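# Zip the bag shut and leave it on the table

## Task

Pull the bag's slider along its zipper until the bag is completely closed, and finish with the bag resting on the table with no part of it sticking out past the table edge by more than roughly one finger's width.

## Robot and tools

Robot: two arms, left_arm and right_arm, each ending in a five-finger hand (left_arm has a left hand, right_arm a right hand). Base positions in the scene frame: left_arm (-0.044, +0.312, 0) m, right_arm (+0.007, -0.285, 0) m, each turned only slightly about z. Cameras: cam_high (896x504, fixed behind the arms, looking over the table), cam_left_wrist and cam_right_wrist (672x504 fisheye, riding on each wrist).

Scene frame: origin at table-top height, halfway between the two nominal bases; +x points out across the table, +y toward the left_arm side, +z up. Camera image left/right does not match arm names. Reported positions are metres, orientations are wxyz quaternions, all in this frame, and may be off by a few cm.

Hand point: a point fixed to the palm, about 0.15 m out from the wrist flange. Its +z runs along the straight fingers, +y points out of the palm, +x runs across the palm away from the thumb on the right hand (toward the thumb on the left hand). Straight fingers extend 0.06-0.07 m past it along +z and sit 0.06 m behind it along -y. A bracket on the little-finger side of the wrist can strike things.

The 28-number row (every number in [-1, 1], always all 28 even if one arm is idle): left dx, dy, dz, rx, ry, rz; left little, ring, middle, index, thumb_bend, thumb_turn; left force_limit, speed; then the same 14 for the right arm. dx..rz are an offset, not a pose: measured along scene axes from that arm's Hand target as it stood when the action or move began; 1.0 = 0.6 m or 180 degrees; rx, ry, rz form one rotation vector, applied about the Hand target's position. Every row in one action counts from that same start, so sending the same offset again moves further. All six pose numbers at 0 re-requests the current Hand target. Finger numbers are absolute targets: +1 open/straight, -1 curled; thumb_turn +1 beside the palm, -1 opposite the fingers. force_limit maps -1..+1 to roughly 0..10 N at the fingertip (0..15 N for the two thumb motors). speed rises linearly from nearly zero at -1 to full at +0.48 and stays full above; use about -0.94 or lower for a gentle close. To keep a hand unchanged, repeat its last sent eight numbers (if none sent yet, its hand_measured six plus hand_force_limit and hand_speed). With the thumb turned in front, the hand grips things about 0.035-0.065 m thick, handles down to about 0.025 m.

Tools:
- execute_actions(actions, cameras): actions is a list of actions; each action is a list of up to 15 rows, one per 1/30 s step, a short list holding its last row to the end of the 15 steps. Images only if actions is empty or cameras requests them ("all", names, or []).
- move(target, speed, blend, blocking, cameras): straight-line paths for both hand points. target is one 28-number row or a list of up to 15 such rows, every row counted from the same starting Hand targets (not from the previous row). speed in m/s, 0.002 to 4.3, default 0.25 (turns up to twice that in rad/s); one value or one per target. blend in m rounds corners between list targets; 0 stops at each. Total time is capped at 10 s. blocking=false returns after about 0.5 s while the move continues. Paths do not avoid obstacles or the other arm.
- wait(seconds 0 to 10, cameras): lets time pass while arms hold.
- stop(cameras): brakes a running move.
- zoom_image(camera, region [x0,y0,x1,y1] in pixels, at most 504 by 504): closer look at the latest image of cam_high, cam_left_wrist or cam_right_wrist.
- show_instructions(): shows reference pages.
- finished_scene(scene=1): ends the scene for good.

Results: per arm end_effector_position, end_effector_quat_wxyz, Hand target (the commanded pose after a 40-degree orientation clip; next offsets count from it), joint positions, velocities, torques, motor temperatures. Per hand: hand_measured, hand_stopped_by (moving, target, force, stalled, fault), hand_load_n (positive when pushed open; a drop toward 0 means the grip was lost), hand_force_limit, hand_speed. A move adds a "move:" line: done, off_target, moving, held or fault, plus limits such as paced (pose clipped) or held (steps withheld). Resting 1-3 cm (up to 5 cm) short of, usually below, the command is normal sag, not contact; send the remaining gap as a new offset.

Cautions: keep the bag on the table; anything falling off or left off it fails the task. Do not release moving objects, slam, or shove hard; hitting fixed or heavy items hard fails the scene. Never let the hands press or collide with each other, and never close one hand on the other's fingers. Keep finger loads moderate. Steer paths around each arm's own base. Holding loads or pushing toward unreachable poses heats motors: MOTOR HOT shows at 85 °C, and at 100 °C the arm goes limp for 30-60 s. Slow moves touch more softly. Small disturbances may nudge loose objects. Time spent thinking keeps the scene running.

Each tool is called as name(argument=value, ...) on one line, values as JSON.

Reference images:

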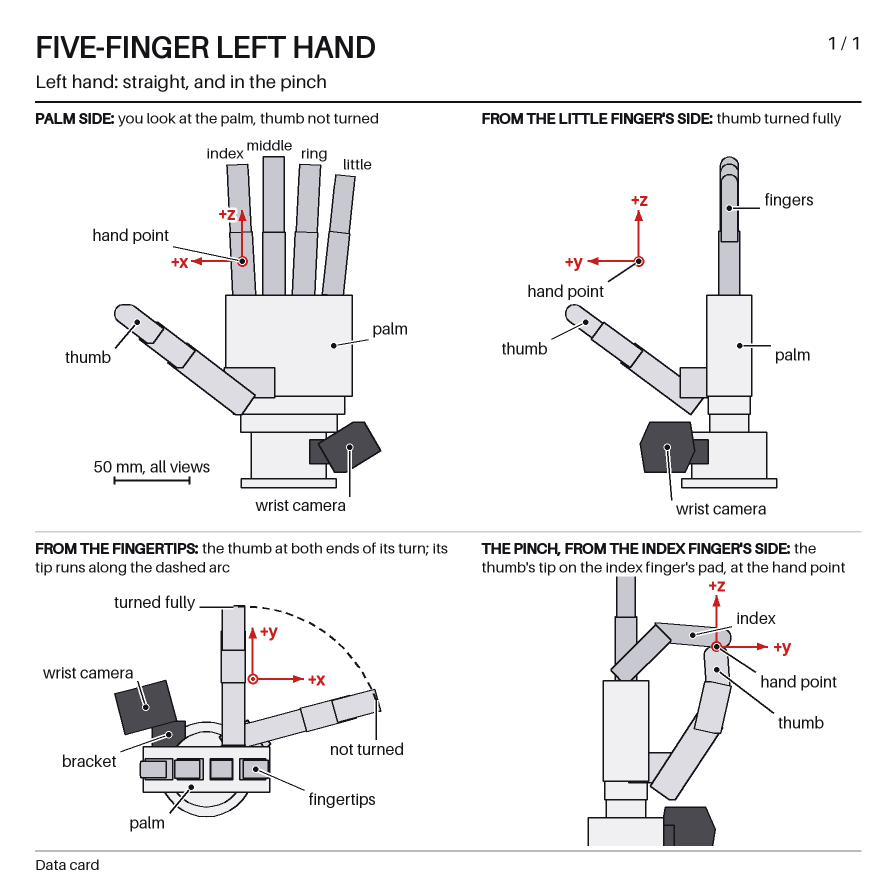

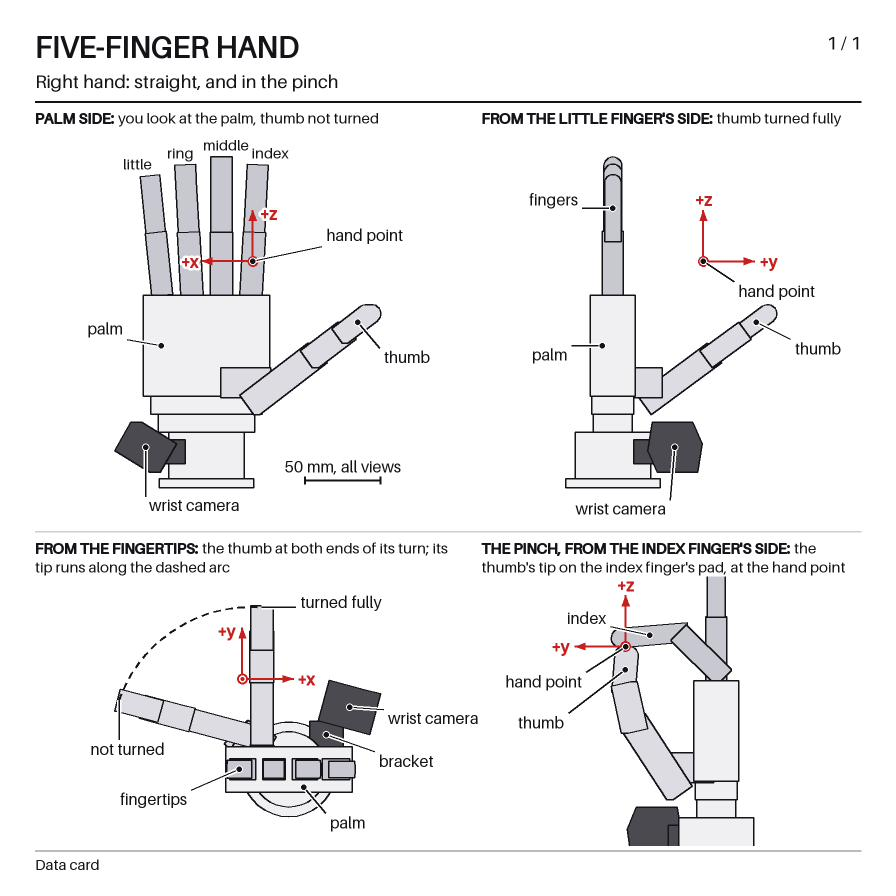

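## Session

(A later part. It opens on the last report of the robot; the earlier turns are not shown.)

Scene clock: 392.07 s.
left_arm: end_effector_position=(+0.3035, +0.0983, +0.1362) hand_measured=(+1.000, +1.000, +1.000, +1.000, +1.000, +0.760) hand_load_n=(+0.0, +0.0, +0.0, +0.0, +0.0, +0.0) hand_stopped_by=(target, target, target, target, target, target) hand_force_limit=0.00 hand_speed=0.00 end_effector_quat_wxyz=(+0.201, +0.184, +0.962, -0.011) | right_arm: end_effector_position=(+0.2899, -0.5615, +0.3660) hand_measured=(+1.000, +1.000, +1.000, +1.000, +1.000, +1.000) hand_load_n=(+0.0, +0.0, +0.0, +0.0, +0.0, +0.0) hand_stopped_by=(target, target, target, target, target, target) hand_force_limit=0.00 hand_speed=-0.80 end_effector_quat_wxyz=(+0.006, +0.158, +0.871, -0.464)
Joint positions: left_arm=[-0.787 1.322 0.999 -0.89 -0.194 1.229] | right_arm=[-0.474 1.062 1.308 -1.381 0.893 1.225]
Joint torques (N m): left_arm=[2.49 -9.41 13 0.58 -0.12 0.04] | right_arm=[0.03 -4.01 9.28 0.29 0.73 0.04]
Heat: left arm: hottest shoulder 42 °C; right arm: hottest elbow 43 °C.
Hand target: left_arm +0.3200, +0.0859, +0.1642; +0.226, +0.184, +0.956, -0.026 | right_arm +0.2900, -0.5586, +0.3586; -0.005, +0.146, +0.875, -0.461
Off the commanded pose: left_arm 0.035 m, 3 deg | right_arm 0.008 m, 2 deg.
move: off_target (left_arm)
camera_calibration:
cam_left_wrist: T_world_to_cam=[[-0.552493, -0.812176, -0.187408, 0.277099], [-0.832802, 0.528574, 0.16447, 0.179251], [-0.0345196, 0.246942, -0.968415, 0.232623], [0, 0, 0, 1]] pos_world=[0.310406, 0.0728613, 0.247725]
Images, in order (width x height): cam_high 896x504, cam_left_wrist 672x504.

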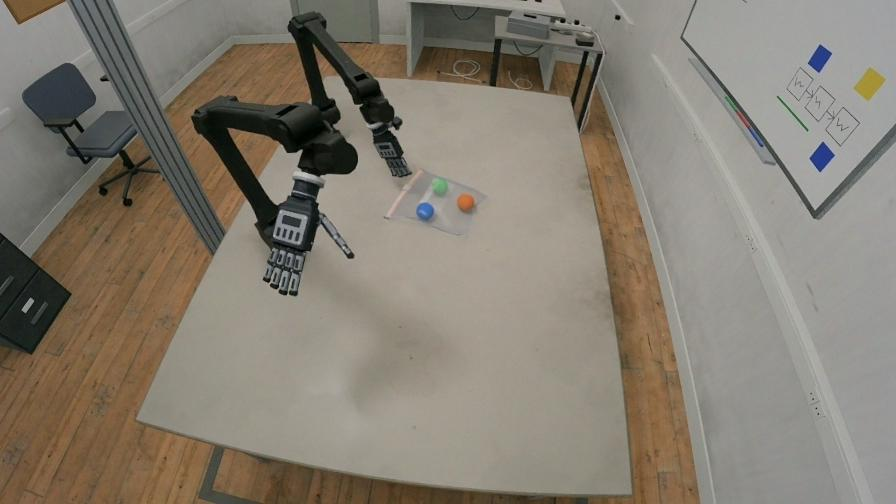

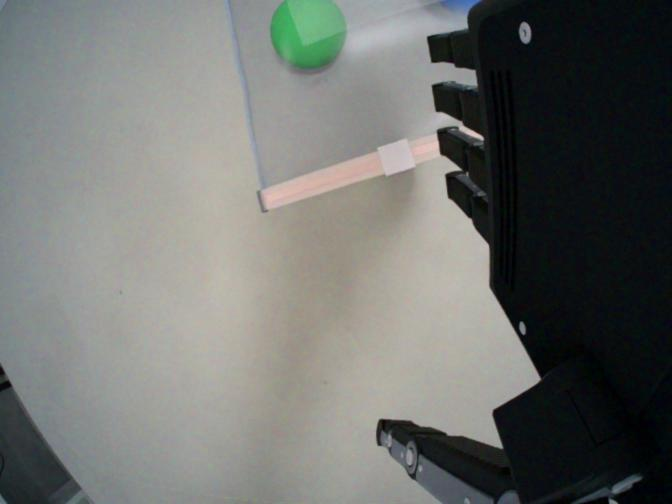

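move(target=[0.034,-0.027,-0.068,0,0,0, 1,1,1,1,1,0.76,0,0, 0,0,0,0,0,0, 1,1,1,1,1,1,0,-0.8], speed=0.1, cameras=["cam_high","cam_left_wrist"])

zoom_image(camera="cam_high", region=[370, 140, 490, 240])

zoom_image(camera="cam_left_wrist", region=[240, 100, 500, 260])

Scene clock: 410.17 s.
left_arm: end_effector_position=(+0.3207, +0.0819, +0.1032) hand_measured=(+1.000, +1.000, +1.000, +1.000, +1.000, +0.760) hand_load_n=(+0.0, +0.0, +0.0, +0.0, +0.0, +0.0) hand_stopped_by=(target, target, target, target, target, target) hand_force_limit=0.00 hand_speed=0.00 end_effector_quat_wxyz=(+0.200, +0.187, +0.962, -0.012) | right_arm: end_effector_position=(+0.2899, -0.5615, +0.3660) hand_measured=(+1.000, +1.000, +1.000, +1.000, +1.000, +1.000) hand_load_n=(+0.0, +0.0, -0.5, +0.0, +0.0, +0.0) hand_stopped_by=(target, target, target, target, target, target) hand_force_limit=0.00 hand_speed=-0.80 end_effector_quat_wxyz=(+0.006, +0.158, +0.871, -0.464)
Joint positions: left_arm=[-0.787 1.417 0.999 -0.795 -0.192 1.234] | right_arm=[-0.474 1.062 1.308 -1.381 0.893 1.225]
Joint torques (N m): left_arm=[3.02 -9.35 11.93 1.32 -0.08 0.02] | right_arm=[0.56 -3.78 9.25 0.34 0.72 0.03]
Motor temperatures (°C): left_arm=[29 40 43 25 26 26] | right_arm=[26 30 43 24 28 25]
Heat: left arm: hottest elbow 43 °C; right arm: hottest elbow 43 °C.
Hand target: left_arm +0.3403, +0.0698, +0.1234; +0.226, +0.184, +0.956, -0.026 | right_arm +0.2900, -0.5586, +0.3586; -0.005, +0.146, +0.875, -0.461
Off the commanded pose: left_arm 0.031 m, 3 deg | right_arm 0.008 m, 2 deg.
move: off_target (left_arm)
camera_calibration:
cam_left_wrist: T_world_to_cam=[[-0.557014, -0.809177, -0.186996, 0.268187], [-0.829811, 0.533068, 0.165083, 0.206273], [-0.0339001, 0.247125, -0.968391, 0.205112], [0, 0, 0, 1]] pos_world=[0.327504, 0.0563651, 0.214726]
Images, in order (width x height): cam_high 896x504, cam_left_wrist 672x504.

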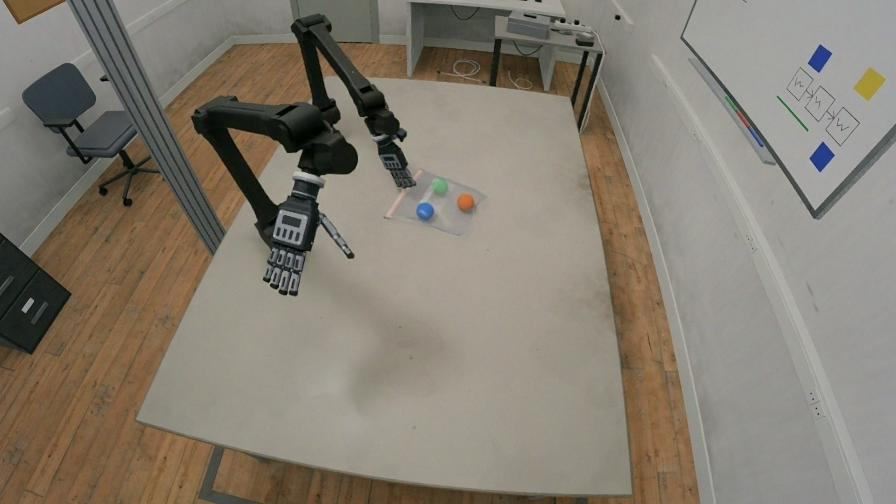

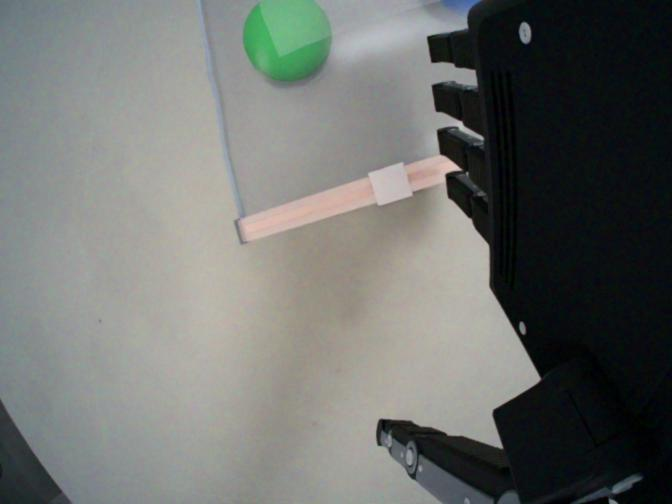

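Scaled by 4.200 from the camera's 896x504 image, which has a finer 1280x720 frame.

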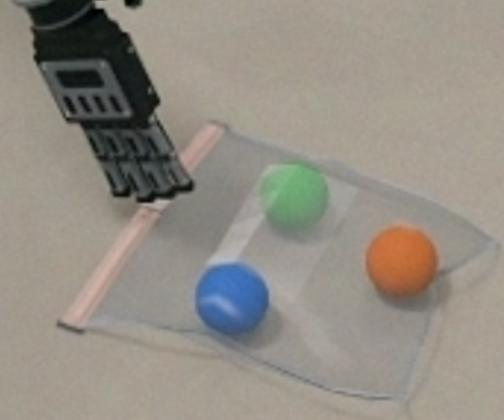

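Scaled by 1.938 from the camera's 672x504 image, which has a finer 960x720 frame.

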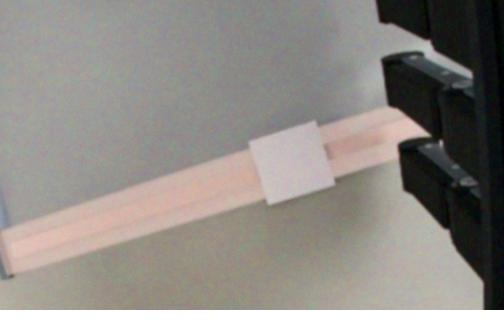

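zoom_image(camera="cam_left_wrist", region=[350, 145, 460, 215])

zoom_image(camera="cam_left_wrist", region=[235, 175, 375, 250])

Scaled by 4.582 from the camera's 672x504 image, which has a finer 960x720 frame.

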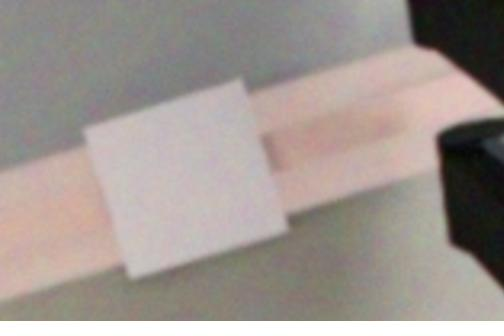

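Scaled by 3.600 from the camera's 672x504 image, which has a finer 960x720 frame.

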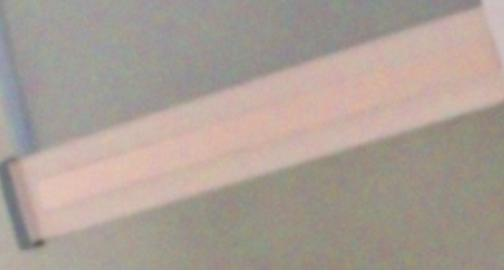

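move(target=[[0,0,0,0,0,0, 1,1,1,1,1,0.76,0,0, -0.048,0.6,-0.181,0.3157,0.1206,0.5039, -1,-1,1,1,1,-1,0,0],[0,0,0,0,0,0, 1,1,1,1,1,0.76,0,0, -0.048,0.798,-0.331,0.3157,0.1206,0.5039, -1,-1,1,1,1,-1,0,0]], speed=[0.4,0.15], cameras=["all"])

zoom_image(camera="cam_high", region=[330, 120, 490, 260])

Scene clock: 475.43 s.
left_arm: end_effector_position=(+0.3207, +0.0819, +0.1032) hand_measured=(+1.000, +1.000, +1.000, +1.000, +1.000, +0.760) hand_load_n=(+0.0, +0.0, +0.0, +0.0, +0.0, +0.5) hand_stopped_by=(target, target, target, target, target, target) hand_force_limit=0.00 hand_speed=0.00 end_effector_quat_wxyz=(+0.200, +0.187, +0.962, -0.012) | right_arm: end_effector_position=(+0.2585, -0.0825, +0.1632) hand_measured=(-1.000, -1.000, +1.000, +1.000, +1.000, -1.000) hand_load_n=(+0.5, +0.5, +0.0, +0.0, +0.0, +0.0) hand_stopped_by=(target, target, target, target, target, target) hand_force_limit=0.00 hand_speed=0.00 end_effector_quat_wxyz=(+0.103, -0.589, +0.798, +0.079)
Joint positions: left_arm=[-0.787 1.417 0.999 -0.795 -0.192 1.234] | right_arm=[0.383 1.131 0.903 -1.184 -0.207 0.681]
Joint torques (N m): left_arm=[2.49 -10.23 11.82 1.25 -0.12 0.05] | right_arm=[0.21 -4.48 8.85 0.92 0.05 0.23]
Heat: left arm: hottest elbow 47 °C; right arm: hottest elbow 43 °C.
Hand target: left_arm +0.3403, +0.0698, +0.1234; +0.226, +0.184, +0.956, -0.026 | right_arm +0.2613, -0.0799, +0.1601; +0.105, -0.585, +0.801, +0.077
Off the commanded pose: left_arm 0.031 m, 3 deg | right_arm 0.005 m, 1 deg.
move: off_target (left_arm)
camera_calibration:
cam_left_wrist: T_world_to_cam=[[-0.557261, -0.808964, -0.187181, 0.268296], [-0.829649, 0.533291, 0.165177, 0.206187], [-0.0338, 0.247341, -0.968339, 0.205055], [0, 0, 0, 1]] pos_world=[0.327504, 0.0563657, 0.214726]
cam_right_wrist: T_world_to_cam=[[-0.998993, 0.0422242, -0.0151802, 0.26174], [0.0211168, 0.740931, 0.671249, -0.047758], [0.0395905, 0.670252, -0.741077, 0.281795], [0, 0, 0, 1]] pos_world=[0.251328, -0.16454, 0.244863]

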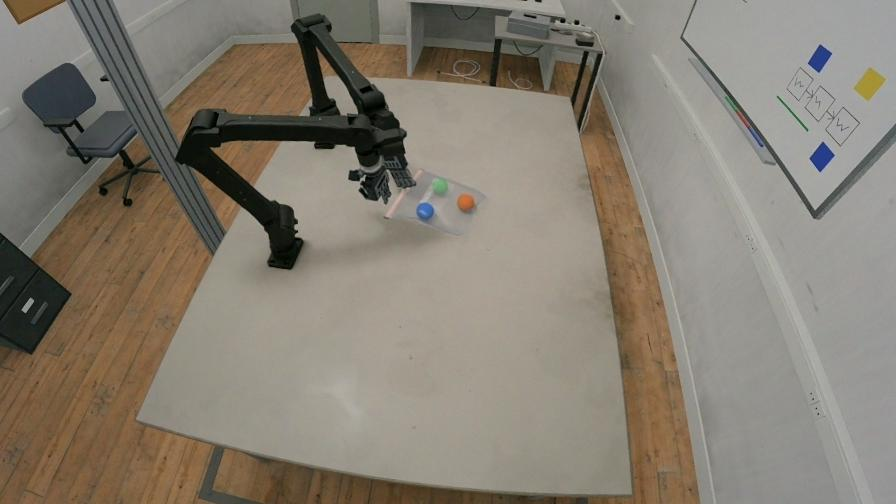

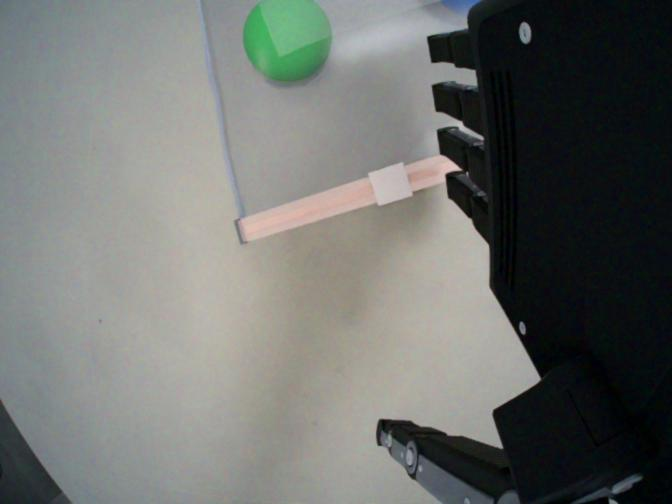

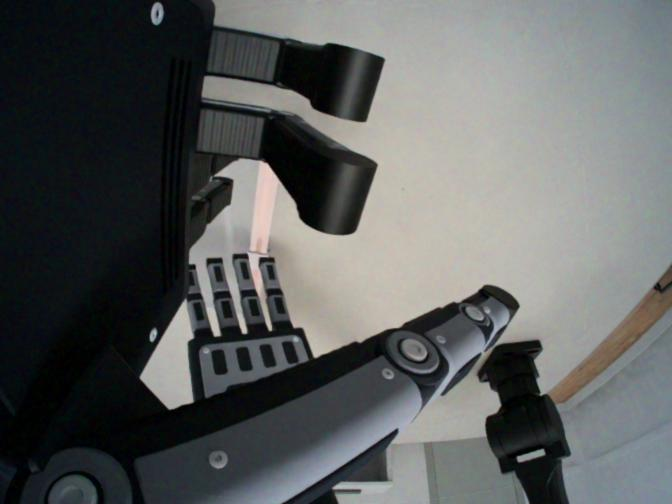

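Scaled by 3.150 from the camera's 896x504 image, which has a finer 1280x720 frame.

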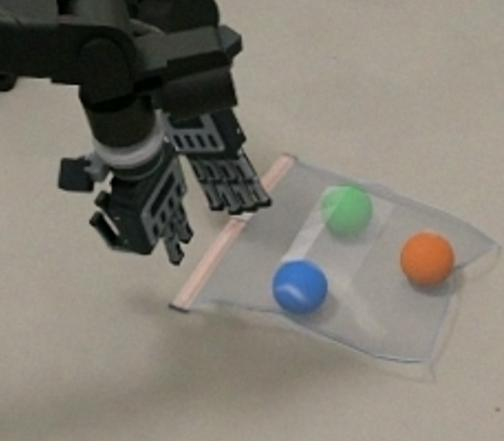

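move(target=[0,0,0,0,0,0, 1,1,1,1,1,0.76,0,0, -0.0117,0.03,-0.11,0,0,0, -1,-1,1,1,1,-1,0,0], speed=0.1, cameras=["all"])

zoom_image(camera="cam_high", region=[350, 150, 450, 230])

zoom_image(camera="cam_right_wrist", region=[180, 100, 400, 320])

Scene clock: 498.83 s.
left_arm: end_effector_position=(+0.3207, +0.0819, +0.1032) hand_measured=(+1.000, +1.000, +1.000, +1.000, +1.000, +0.760) hand_load_n=(+0.0, +0.0, +0.0, +0.0, +0.0, +0.0) hand_stopped_by=(target, target, target, target, target, target) hand_force_limit=0.00 hand_speed=0.00 end_effector_quat_wxyz=(+0.200, +0.187, +0.962, -0.012) | right_arm: end_effector_position=(+0.2528, -0.0656, +0.0973) hand_measured=(-1.000, -1.000, +1.000, +1.000, +1.000, -1.000) hand_load_n=(+0.5, +0.0, +0.0, +0.0, +0.0, +0.0) hand_stopped_by=(target, target, target, target, target, target) hand_force_limit=0.00 hand_speed=0.00 end_effector_quat_wxyz=(+0.104, -0.587, +0.799, +0.078)
Joint positions: left_arm=[-0.787 1.417 0.999 -0.795 -0.192 1.234] | right_arm=[0.442 1.195 0.768 -0.972 -0.196 0.744]
Joint torques (N m): left_arm=[3.02 -10.11 11.82 1.24 -0.12 0.05] | right_arm=[0.32 -4.78 8.42 0.99 0.05 0.23]
Motor temperatures (°C): left_arm=[29 39 48 25 26 26] | right_arm=[26 30 42 24 27 25]
Heat: left arm: hottest elbow 48 °C; right arm: hottest elbow 42 °C.
Hand target: left_arm +0.3403, +0.0698, +0.1234; +0.226, +0.184, +0.956, -0.026 | right_arm +0.2542, -0.0619, +0.0940; +0.105, -0.585, +0.801, +0.077
Off the commanded pose: left_arm 0.031 m, 3 deg | right_arm 0.005 m, 0 deg.
move: off_target (left_arm)
camera_calibration:
cam_left_wrist: T_world_to_cam=[[-0.557261, -0.808964, -0.187181, 0.268296], [-0.829649, 0.533291, 0.165177, 0.206187], [-0.0338, 0.247341, -0.968339, 0.205055], [0, 0, 0, 1]] pos_world=[0.327504, 0.0563657, 0.214726]
cam_right_wrist: T_world_to_cam=[[-0.998803, 0.0461427, -0.0162076, 0.25463], [0.0233494, 0.741104, 0.670984, -0.0164665], [0.0429725, 0.669803, -0.741295, 0.220948], [0, 0, 0, 1]] pos_world=[0.245215, -0.147537, 0.178963]

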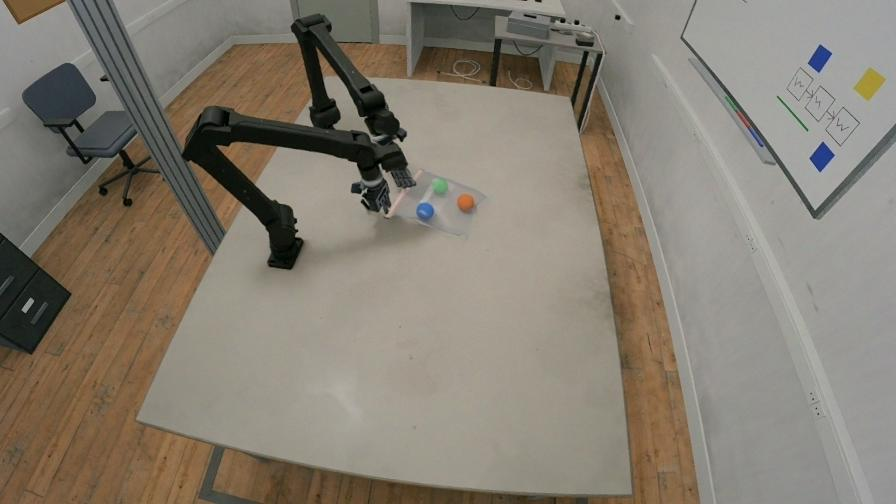

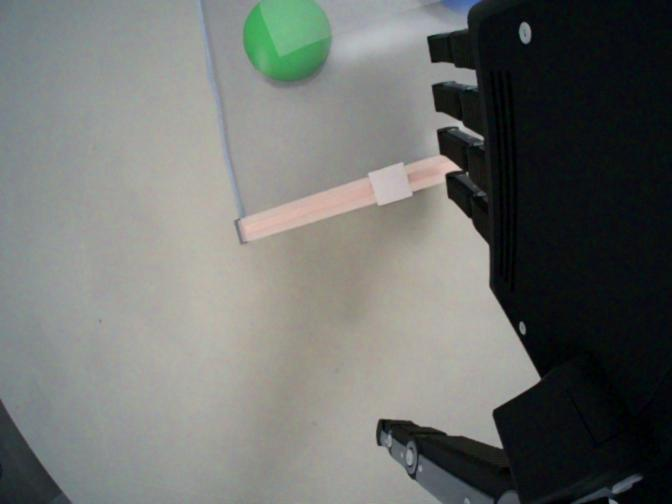

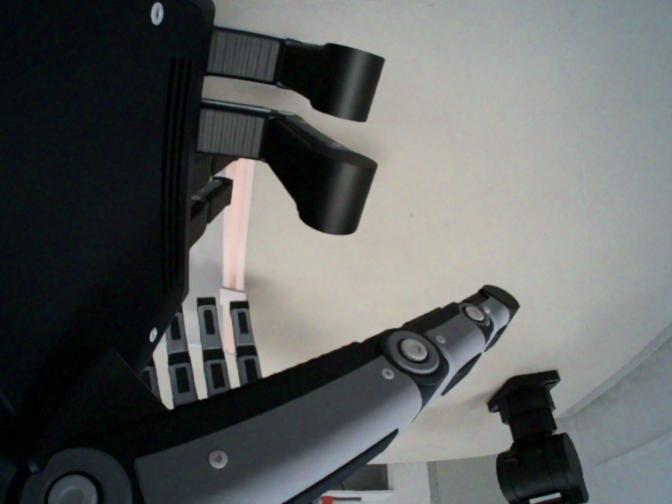

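Scaled by 5.040 from the camera's 896x504 image, which has a finer 1280x720 frame.

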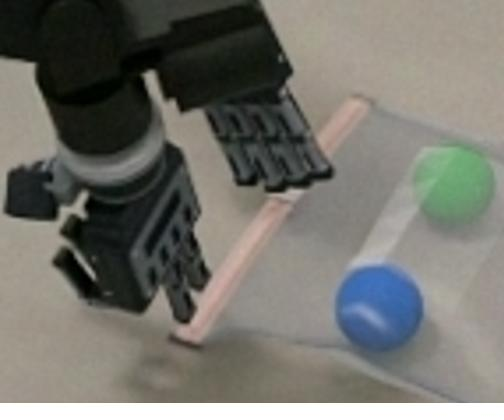

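Scaled by 2.291 from the camera's 672x504 image, which has a finer 960x720 frame.

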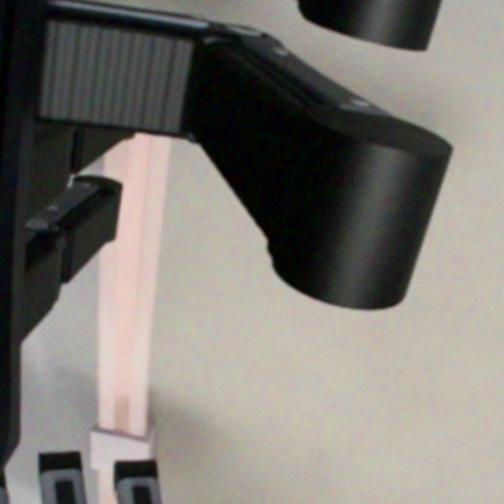

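move(target=[0,0,0,0,0,0, 1,1,1,1,1,0.76,0,0, -0.004,0,-0.035,0,0,0, -1,-1,1,1,1,-1,0,0], speed=0.05, cameras=["cam_right_wrist","cam_high"])

zoom_image(camera="cam_high", region=[350, 150, 450, 230])

Scene clock: 518.50 s.
left_arm: end_effector_position=(+0.3207, +0.0819, +0.1032) hand_measured=(+1.000, +1.000, +1.000, +1.000, +1.000, +0.760) hand_load_n=(+0.0, +0.0, +0.0, +0.0, +0.0, +0.0) hand_stopped_by=(target, target, target, target, target, target) hand_force_limit=0.00 hand_speed=0.00 end_effector_quat_wxyz=(+0.200, +0.187, +0.962, -0.012) | right_arm: end_effector_position=(+0.2524, -0.0649, +0.0798) hand_measured=(-1.000, -1.000, +1.000, +1.000, +1.000, -1.000) hand_load_n=(+0.0, +0.0, -0.5, +0.0, +0.0, +0.0) hand_stopped_by=(target, target, target, target, target, target) hand_force_limit=0.00 hand_speed=0.00 end_effector_quat_wxyz=(+0.108, -0.587, +0.799, +0.077)
Joint positions: left_arm=[-0.787 1.417 0.999 -0.795 -0.192 1.234] | right_arm=[0.444 1.213 0.731 -0.907 -0.195 0.747]
Joint torques (N m): left_arm=[2.55 -10.05 11.78 1.21 -0.13 0.03] | right_arm=[0.62 -4.72 7.73 1.07 0.07 0.3]
Heat: left arm: hottest elbow 49 °C; right arm: hottest elbow 42 °C.
Hand target: left_arm +0.3403, +0.0698, +0.1234; +0.226, +0.184, +0.956, -0.026 | right_arm +0.2518, -0.0618, +0.0731; +0.105, -0.585, +0.801, +0.077
Off the commanded pose: left_arm 0.031 m, 3 deg | right_arm 0.007 m, 0 deg.
move: off_target (left_arm)
camera_calibration:
cam_right_wrist: T_world_to_cam=[[-0.998591, 0.0473277, -0.0239926, 0.254585], [0.018804, 0.738457, 0.674038, -0.00447543], [0.0496182, 0.672638, -0.738307, 0.205908], [0, 0, 0, 1]] pos_world=[0.244093, -0.147246, 0.161148]
Images, in order (width x height): cam_high 896x504, cam_right_wrist 672x504.

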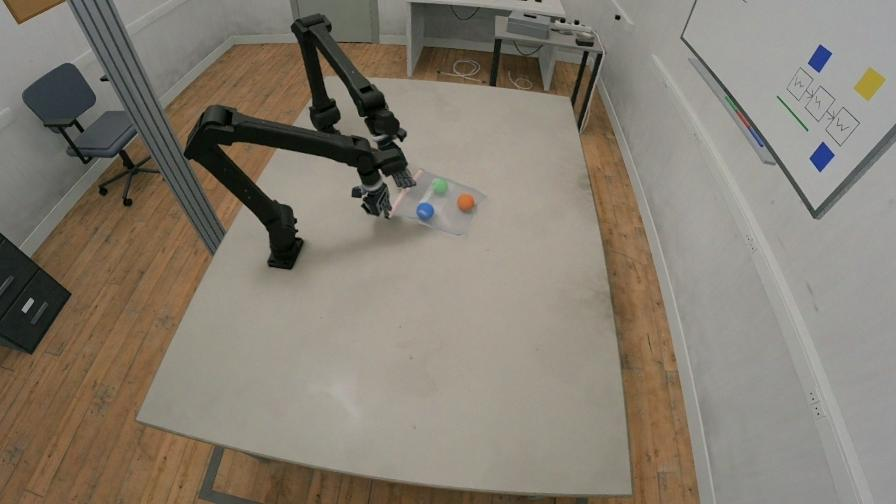

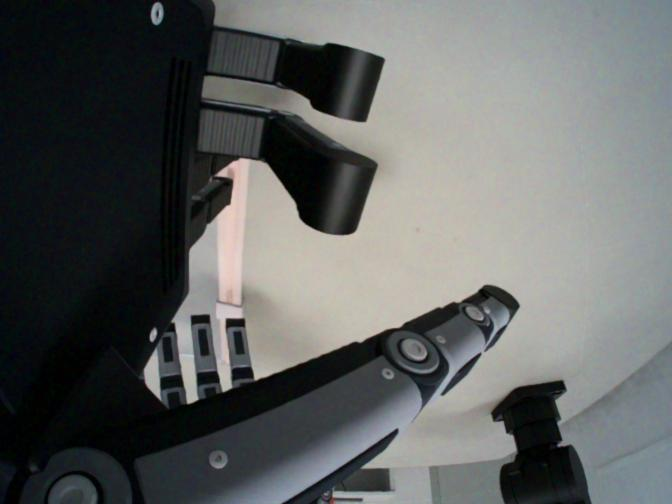

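Scaled by 5.040 from the camera's 896x504 image, which has a finer 1280x720 frame.

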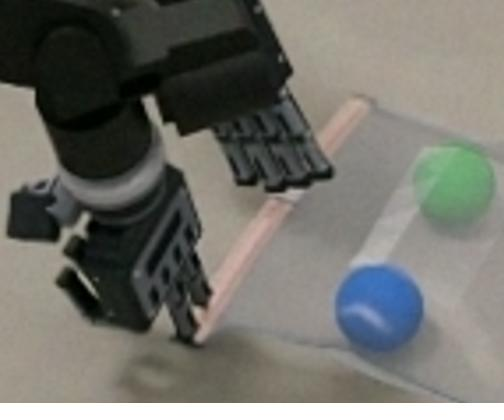

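move(target=[[0,0,0,0,0,0, 1,1,1,1,1,0.76,0,0, 0,0,0.035,0,0,0, -1,-1,1,1,1,-1,0,0],[0,0,0,0,0,0, 1,1,1,1,1,0.76,0,0, 0.008,0.028,0.035,0,0,0, -1,-1,1,1,1,-1,0,0],[0,0,0,0,0,0, 1,1,1,1,1,0.76,0,0, 0.008,0.028,0,0,0,0, -1,-1,1,1,1,-1,0,0]], speed=0.06, cameras=["cam_right_wrist","cam_high"])

zoom_image(camera="cam_high", region=[350, 150, 450, 230])

zoom_image(camera="cam_right_wrist", region=[180, 150, 280, 330])

Scene clock: 530.73 s.
left_arm: end_effector_position=(+0.3207, +0.0819, +0.1032) hand_measured=(+1.000, +1.000, +1.000, +1.000, +1.000, +0.760) hand_load_n=(+0.0, +0.0, +0.0, +0.0, +0.0, +0.5) hand_stopped_by=(target, target, target, target, target, target) hand_force_limit=0.00 hand_speed=0.00 end_effector_quat_wxyz=(+0.200, +0.187, +0.962, -0.012) | right_arm: end_effector_position=(+0.2470, -0.0520, +0.0793) hand_measured=(-1.000, -1.000, +1.000, +1.000, +1.000, -1.000) hand_load_n=(+0.0, +0.0, -3.0, +0.0, +0.0, +0.0) hand_stopped_by=(target, target, target, target, target, target) hand_force_limit=0.00 hand_speed=0.00 end_effector_quat_wxyz=(+0.104, -0.588, +0.798, +0.080)
Joint positions: left_arm=[-0.787 1.417 0.999 -0.795 -0.192 1.234] | right_arm=[0.488 1.221 0.735 -0.904 -0.192 0.788]
Joint torques (N m): left_arm=[2.61 -9.64 11.79 1.24 -0.13 0.04] | right_arm=[0.38 -2.84 9.62 1.47 0.2 0.26]
Heat: left arm: hottest elbow 49 °C; right arm: hottest elbow 42 °C.
Hand target: left_arm +0.3403, +0.0698, +0.1234; +0.226, +0.184, +0.956, -0.026 | right_arm +0.2566, -0.0451, +0.0731; +0.105, -0.585, +0.801, +0.077
Off the commanded pose: left_arm 0.031 m, 3 deg | right_arm 0.013 m, 1 deg.
move: off_target (left_arm, right_arm)
camera_calibration:
cam_right_wrist: T_world_to_cam=[[-0.998932, 0.0438484, -0.0145382, 0.247695], [0.0226214, 0.738702, 0.673652, -0.0144053], [0.040278, 0.672604, -0.738905, 0.199414], [0, 0, 0, 1]] pos_world=[0.239725, -0.134347, 0.160653]
Images, in order (width x height): cam_high 896x504, cam_right_wrist 672x504.

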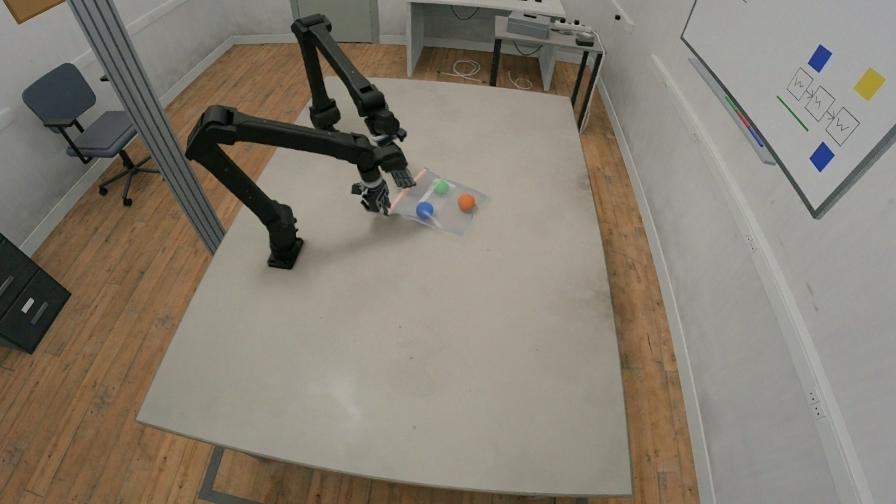

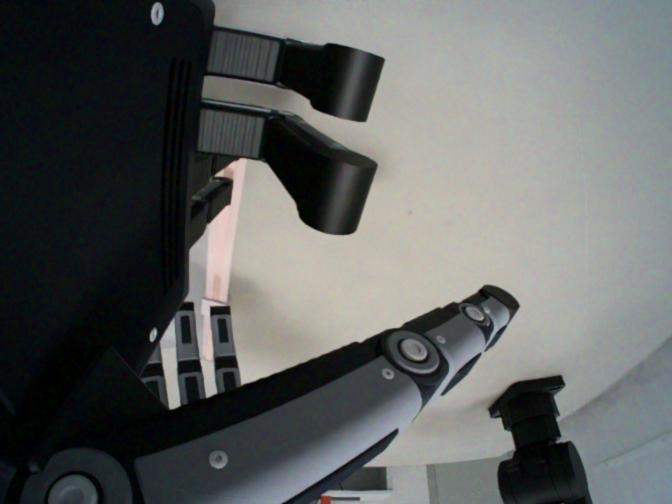

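Scaled by 5.040 from the camera's 896x504 image, which has a finer 1280x720 frame.

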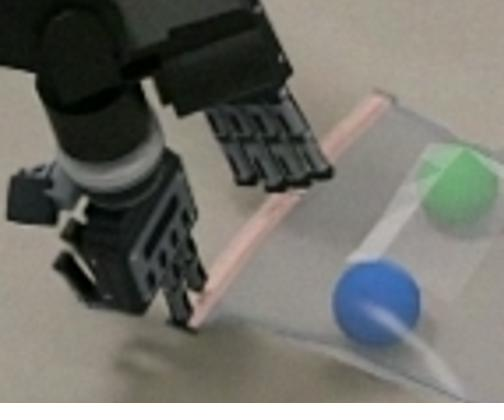

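Scaled by 2.800 from the camera's 672x504 image, which has a finer 960x720 frame.

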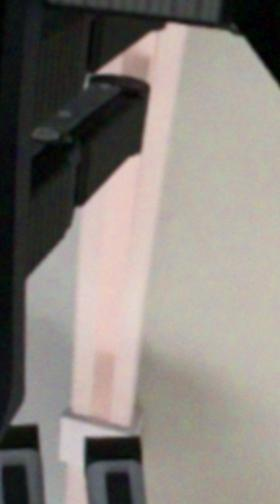

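zoom_image(camera="cam_high", region=[375, 185, 415, 220])

Scaled by 12.600 from the camera's 896x504 image, which has a finer 1280x720 frame.

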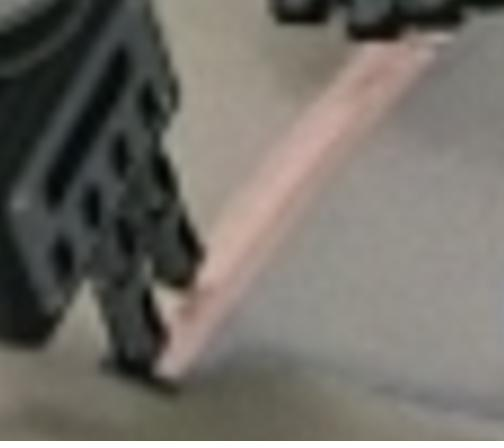

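move(target=[[0,0,0,0,0,0, 1,1,1,1,1,0.76,0,0, 0,-0.01,0.07,0,0,0, -1,-1,1,1,1,-1,0,0],[0,0,0,0,0,0, 1,1,1,1,1,0.76,0,0, -0.011,0.015,0.07,0,0,0, -1,-1,1,1,1,-1,0,0],[0,0,0,0,0,0, 1,1,1,1,1,0.76,0,0, -0.011,0.015,0.0,0,0,0, -1,-1,1,1,1,-1,0,0]], speed=0.08, cameras=["cam_right_wrist","cam_high", "cam_left_wrist"])

zoom_image(camera="cam_high", region=[375, 170, 425, 220])

Scene clock: 563.23 s.
left_arm: end_effector_position=(+0.3207, +0.0819, +0.1032) hand_measured=(+1.000, +1.000, +1.000, +1.000, +1.000, +0.760) hand_load_n=(+0.0, +0.0, +0.0, -0.5, +0.0, +0.0) hand_stopped_by=(target, target, target, target, target, target) hand_force_limit=0.00 hand_speed=0.00 end_effector_quat_wxyz=(+0.200, +0.187, +0.962, -0.012) | right_arm: end_effector_position=(+0.2507, -0.0382, +0.0791) hand_measured=(-1.000, -1.000, +1.000, +1.000, +1.000, -1.000) hand_load_n=(+0.0, +0.0, +0.0, +0.0, +0.0, +0.0) hand_stopped_by=(target, target, target, target, target, target) hand_force_limit=0.00 hand_speed=0.00 end_effector_quat_wxyz=(+0.108, -0.588, +0.798, +0.077)
Joint positions: left_arm=[-0.787 1.417 0.999 -0.795 -0.192 1.234] | right_arm=[0.524 1.241 0.751 -0.884 -0.18 0.824]
Joint torques (N m): left_arm=[2.37 -9.7 11.88 1.33 -0.1 0] | right_arm=[0.15 -5.07 7.97 0.95 0.05 0.25]
Heat: left arm: hottest elbow 50 °C; right arm: hottest elbow 44 °C.
Hand target: left_arm +0.3403, +0.0698, +0.1234; +0.226, +0.184, +0.956, -0.026 | right_arm +0.2500, -0.0361, +0.0730; +0.105, -0.585, +0.801, +0.077
Off the commanded pose: left_arm 0.031 m, 3 deg | right_arm 0.006 m, 1 deg.
move: off_target (left_arm)
camera_calibration:
cam_left_wrist: T_world_to_cam=[[-0.557261, -0.808964, -0.187181, 0.268296], [-0.829649, 0.533291, 0.165177, 0.206187], [-0.0338, 0.247341, -0.968339, 0.205055], [0, 0, 0, 1]] pos_world=[0.327504, 0.0563657, 0.214726]
cam_right_wrist: T_world_to_cam=[[-0.998704, 0.0443232, -0.0250074, 0.251638], [0.0158953, 0.738482, 0.674085, -0.0229221], [0.0483452, 0.672815, -0.73823, 0.187751], [0, 0, 0, 1]] pos_world=[0.2426, -0.120547, 0.160347]

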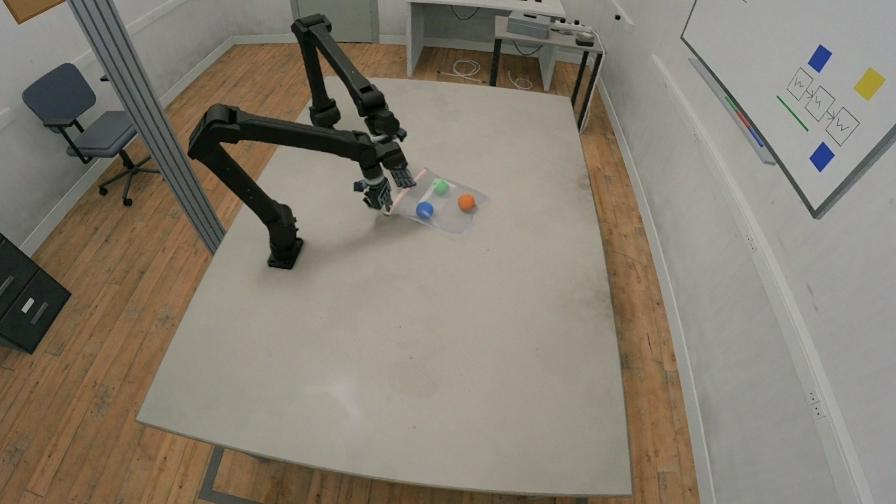

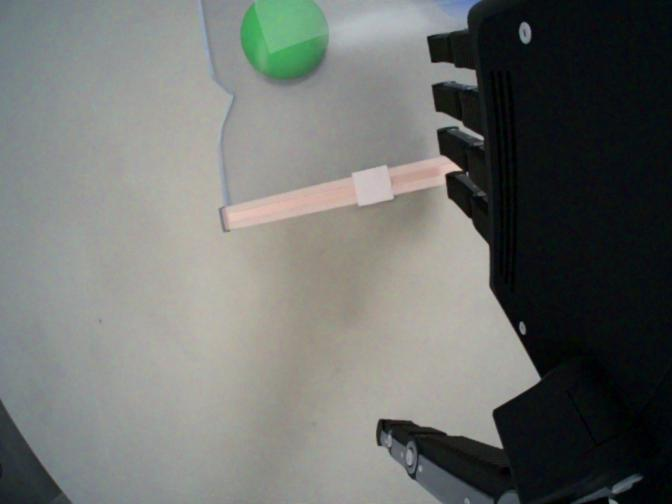

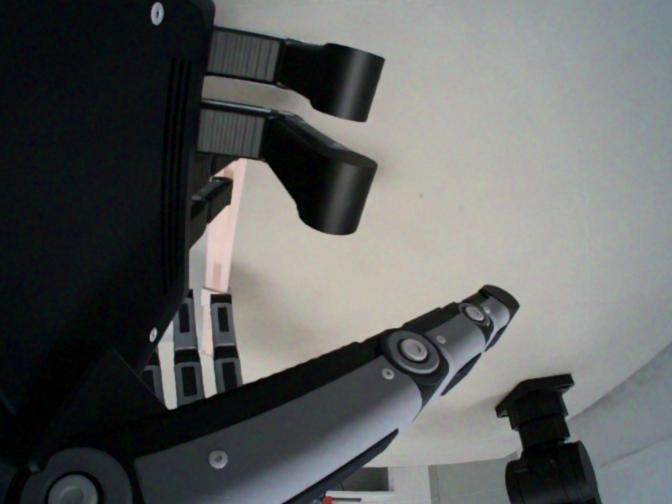

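Scaled by 10.080 from the camera's 896x504 image, which has a finer 1280x720 frame.

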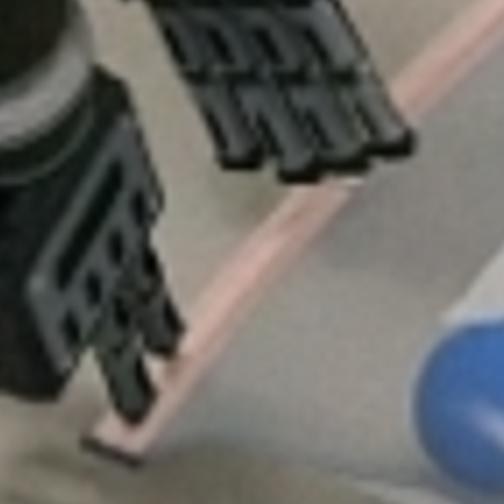

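move(target=[0,0,0,0,0,0, 1,1,1,1,1,0.76,0,0, 0,0,-0.025,0,0,0, -1,-1,1,1,1,-1,0,0], speed=0.05, cameras=["cam_high"])

zoom_image(camera="cam_high", region=[375, 170, 425, 220])

Scene clock: 570.47 s.
left_arm: end_effector_position=(+0.3207, +0.0819, +0.1032) hand_measured=(+1.000, +1.000, +1.000, +1.000, +1.000, +0.760) hand_load_n=(+0.0, -0.5, -0.5, +0.0, -0.5, +0.0) hand_stopped_by=(target, target, target, target, target, target) hand_force_limit=0.00 hand_speed=0.00 end_effector_quat_wxyz=(+0.200, +0.187, +0.962, -0.012) | right_arm: end_effector_position=(+0.2553, -0.0357, +0.0768) hand_measured=(-1.000, -1.000, +1.000, +1.000, +1.000, -1.000) hand_load_n=(+0.0, +0.0, -1.5, +0.0, +0.0, +0.0) hand_stopped_by=(target, target, target, target, target, target) hand_force_limit=0.00 hand_speed=0.00 end_effector_quat_wxyz=(+0.122, -0.588, +0.796, +0.075)
Joint positions: left_arm=[-0.787 1.417 0.999 -0.795 -0.192 1.234] | right_arm=[0.524 1.241 0.742 -0.846 -0.18 0.824]
Joint torques (N m): left_arm=[3.02 -9.76 11.9 1.22 -0.12 0.04] | right_arm=[0.32 -3.14 6.56 1.24 0.06 0.26]
Heat: left arm: hottest elbow 50 °C; right arm: hottest elbow 43 °C.
Hand target: left_arm +0.3403, +0.0698, +0.1234; +0.226, +0.184, +0.956, -0.026 | right_arm +0.2500, -0.0361, +0.0579; +0.105, -0.585, +0.801, +0.077
Off the commanded pose: left_arm 0.031 m, 3 deg | right_arm 0.019 m, 2 deg.
move: off_target (left_arm, right_arm)
Images, in order (width x height): cam_high 896x504.

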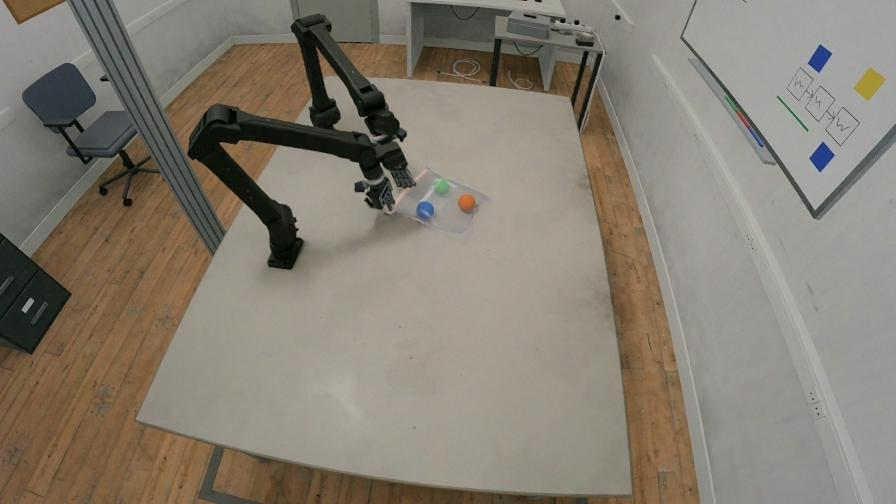

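Scaled by 10.080 from the camera's 896x504 image, which has a finer 1280x720 frame.

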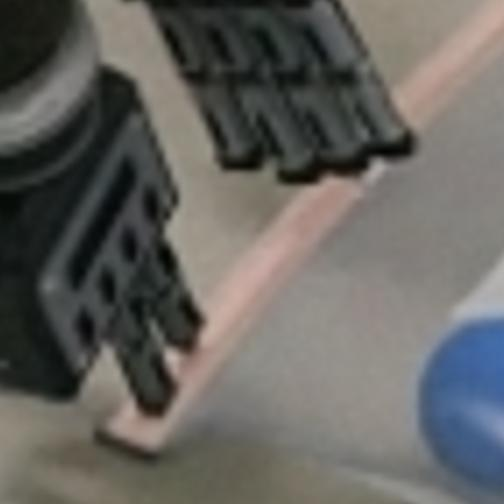

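wait(seconds=0.1, cameras=["cam_left_wrist"])

zoom_image(camera="cam_left_wrist", region=[200, 110, 500, 260])

Scene clock: 574.57 s.
left_arm: end_effector_position=(+0.3207, +0.0819, +0.1032) hand_measured=(+1.000, +1.000, +1.000, +1.000, +1.000, +0.760) hand_load_n=(+0.0, +0.0, +0.0, +0.0, +0.0, +0.0) hand_stopped_by=(target, target, target, target, target, target) hand_force_limit=0.00 hand_speed=0.00 end_effector_quat_wxyz=(+0.200, +0.187, +0.962, -0.012) | right_arm: end_effector_position=(+0.2553, -0.0357, +0.0768) hand_measured=(-1.000, -1.000, +1.000, +1.000, +1.000, -1.000) hand_load_n=(+0.0, +0.5, -1.5, +0.0, +0.0, +0.0) hand_stopped_by=(target, target, target, target, target, target) hand_force_limit=0.00 hand_speed=0.00 end_effector_quat_wxyz=(+0.122, -0.588, +0.796, +0.075)
Joint positions: left_arm=[-0.787 1.417 0.999 -0.795 -0.192 1.234] | right_arm=[0.524 1.241 0.742 -0.846 -0.18 0.824]
Joint torques (N m): left_arm=[2.84 -9.82 11.85 1.31 -0.12 0.04] | right_arm=[0.03 -3.55 6.57 1.21 0.07 0.27]
Heat: left arm: hottest elbow 50 °C; right arm: hottest elbow 43 °C.
Hand target: left_arm +0.3403, +0.0698, +0.1234; +0.226, +0.184, +0.956, -0.026 | right_arm +0.2500, -0.0361, +0.0579; +0.105, -0.585, +0.801, +0.077
Off the commanded pose: left_arm 0.031 m, 3 deg | right_arm 0.019 m, 2 deg.
wait: 0.10 s; at rest from the start
camera_calibration:
cam_left_wrist: T_world_to_cam=[[-0.557261, -0.808964, -0.187181, 0.268296], [-0.829649, 0.533291, 0.165177, 0.206187], [-0.0338, 0.247341, -0.968339, 0.205055], [0, 0, 0, 1]] pos_world=[0.327504, 0.0563657, 0.214726]
Images, in order (width x height): cam_left_wrist 672x504.

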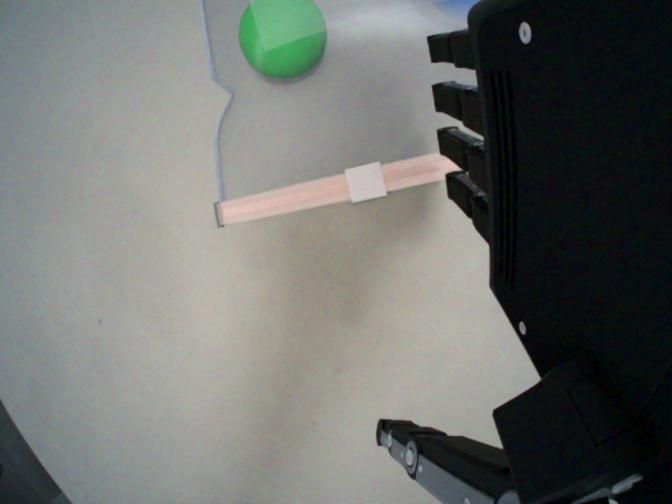

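Scaled by 1.680 from the camera's 672x504 image, which has a finer 960x720 frame.

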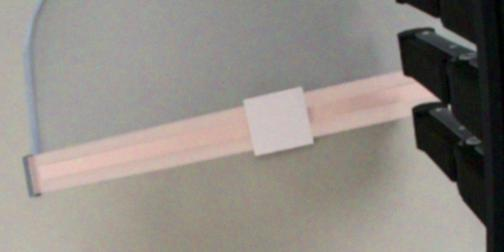

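zoom_image(camera="cam_left_wrist", region=[330, 140, 460, 220])

Scaled by 3.877 from the camera's 672x504 image, which has a finer 960x720 frame.

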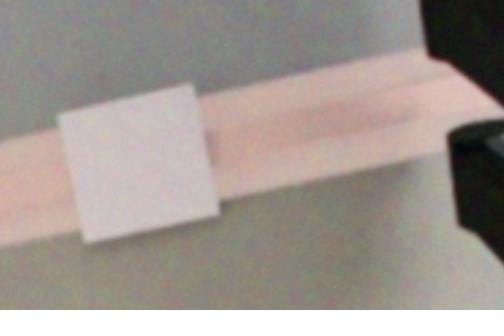

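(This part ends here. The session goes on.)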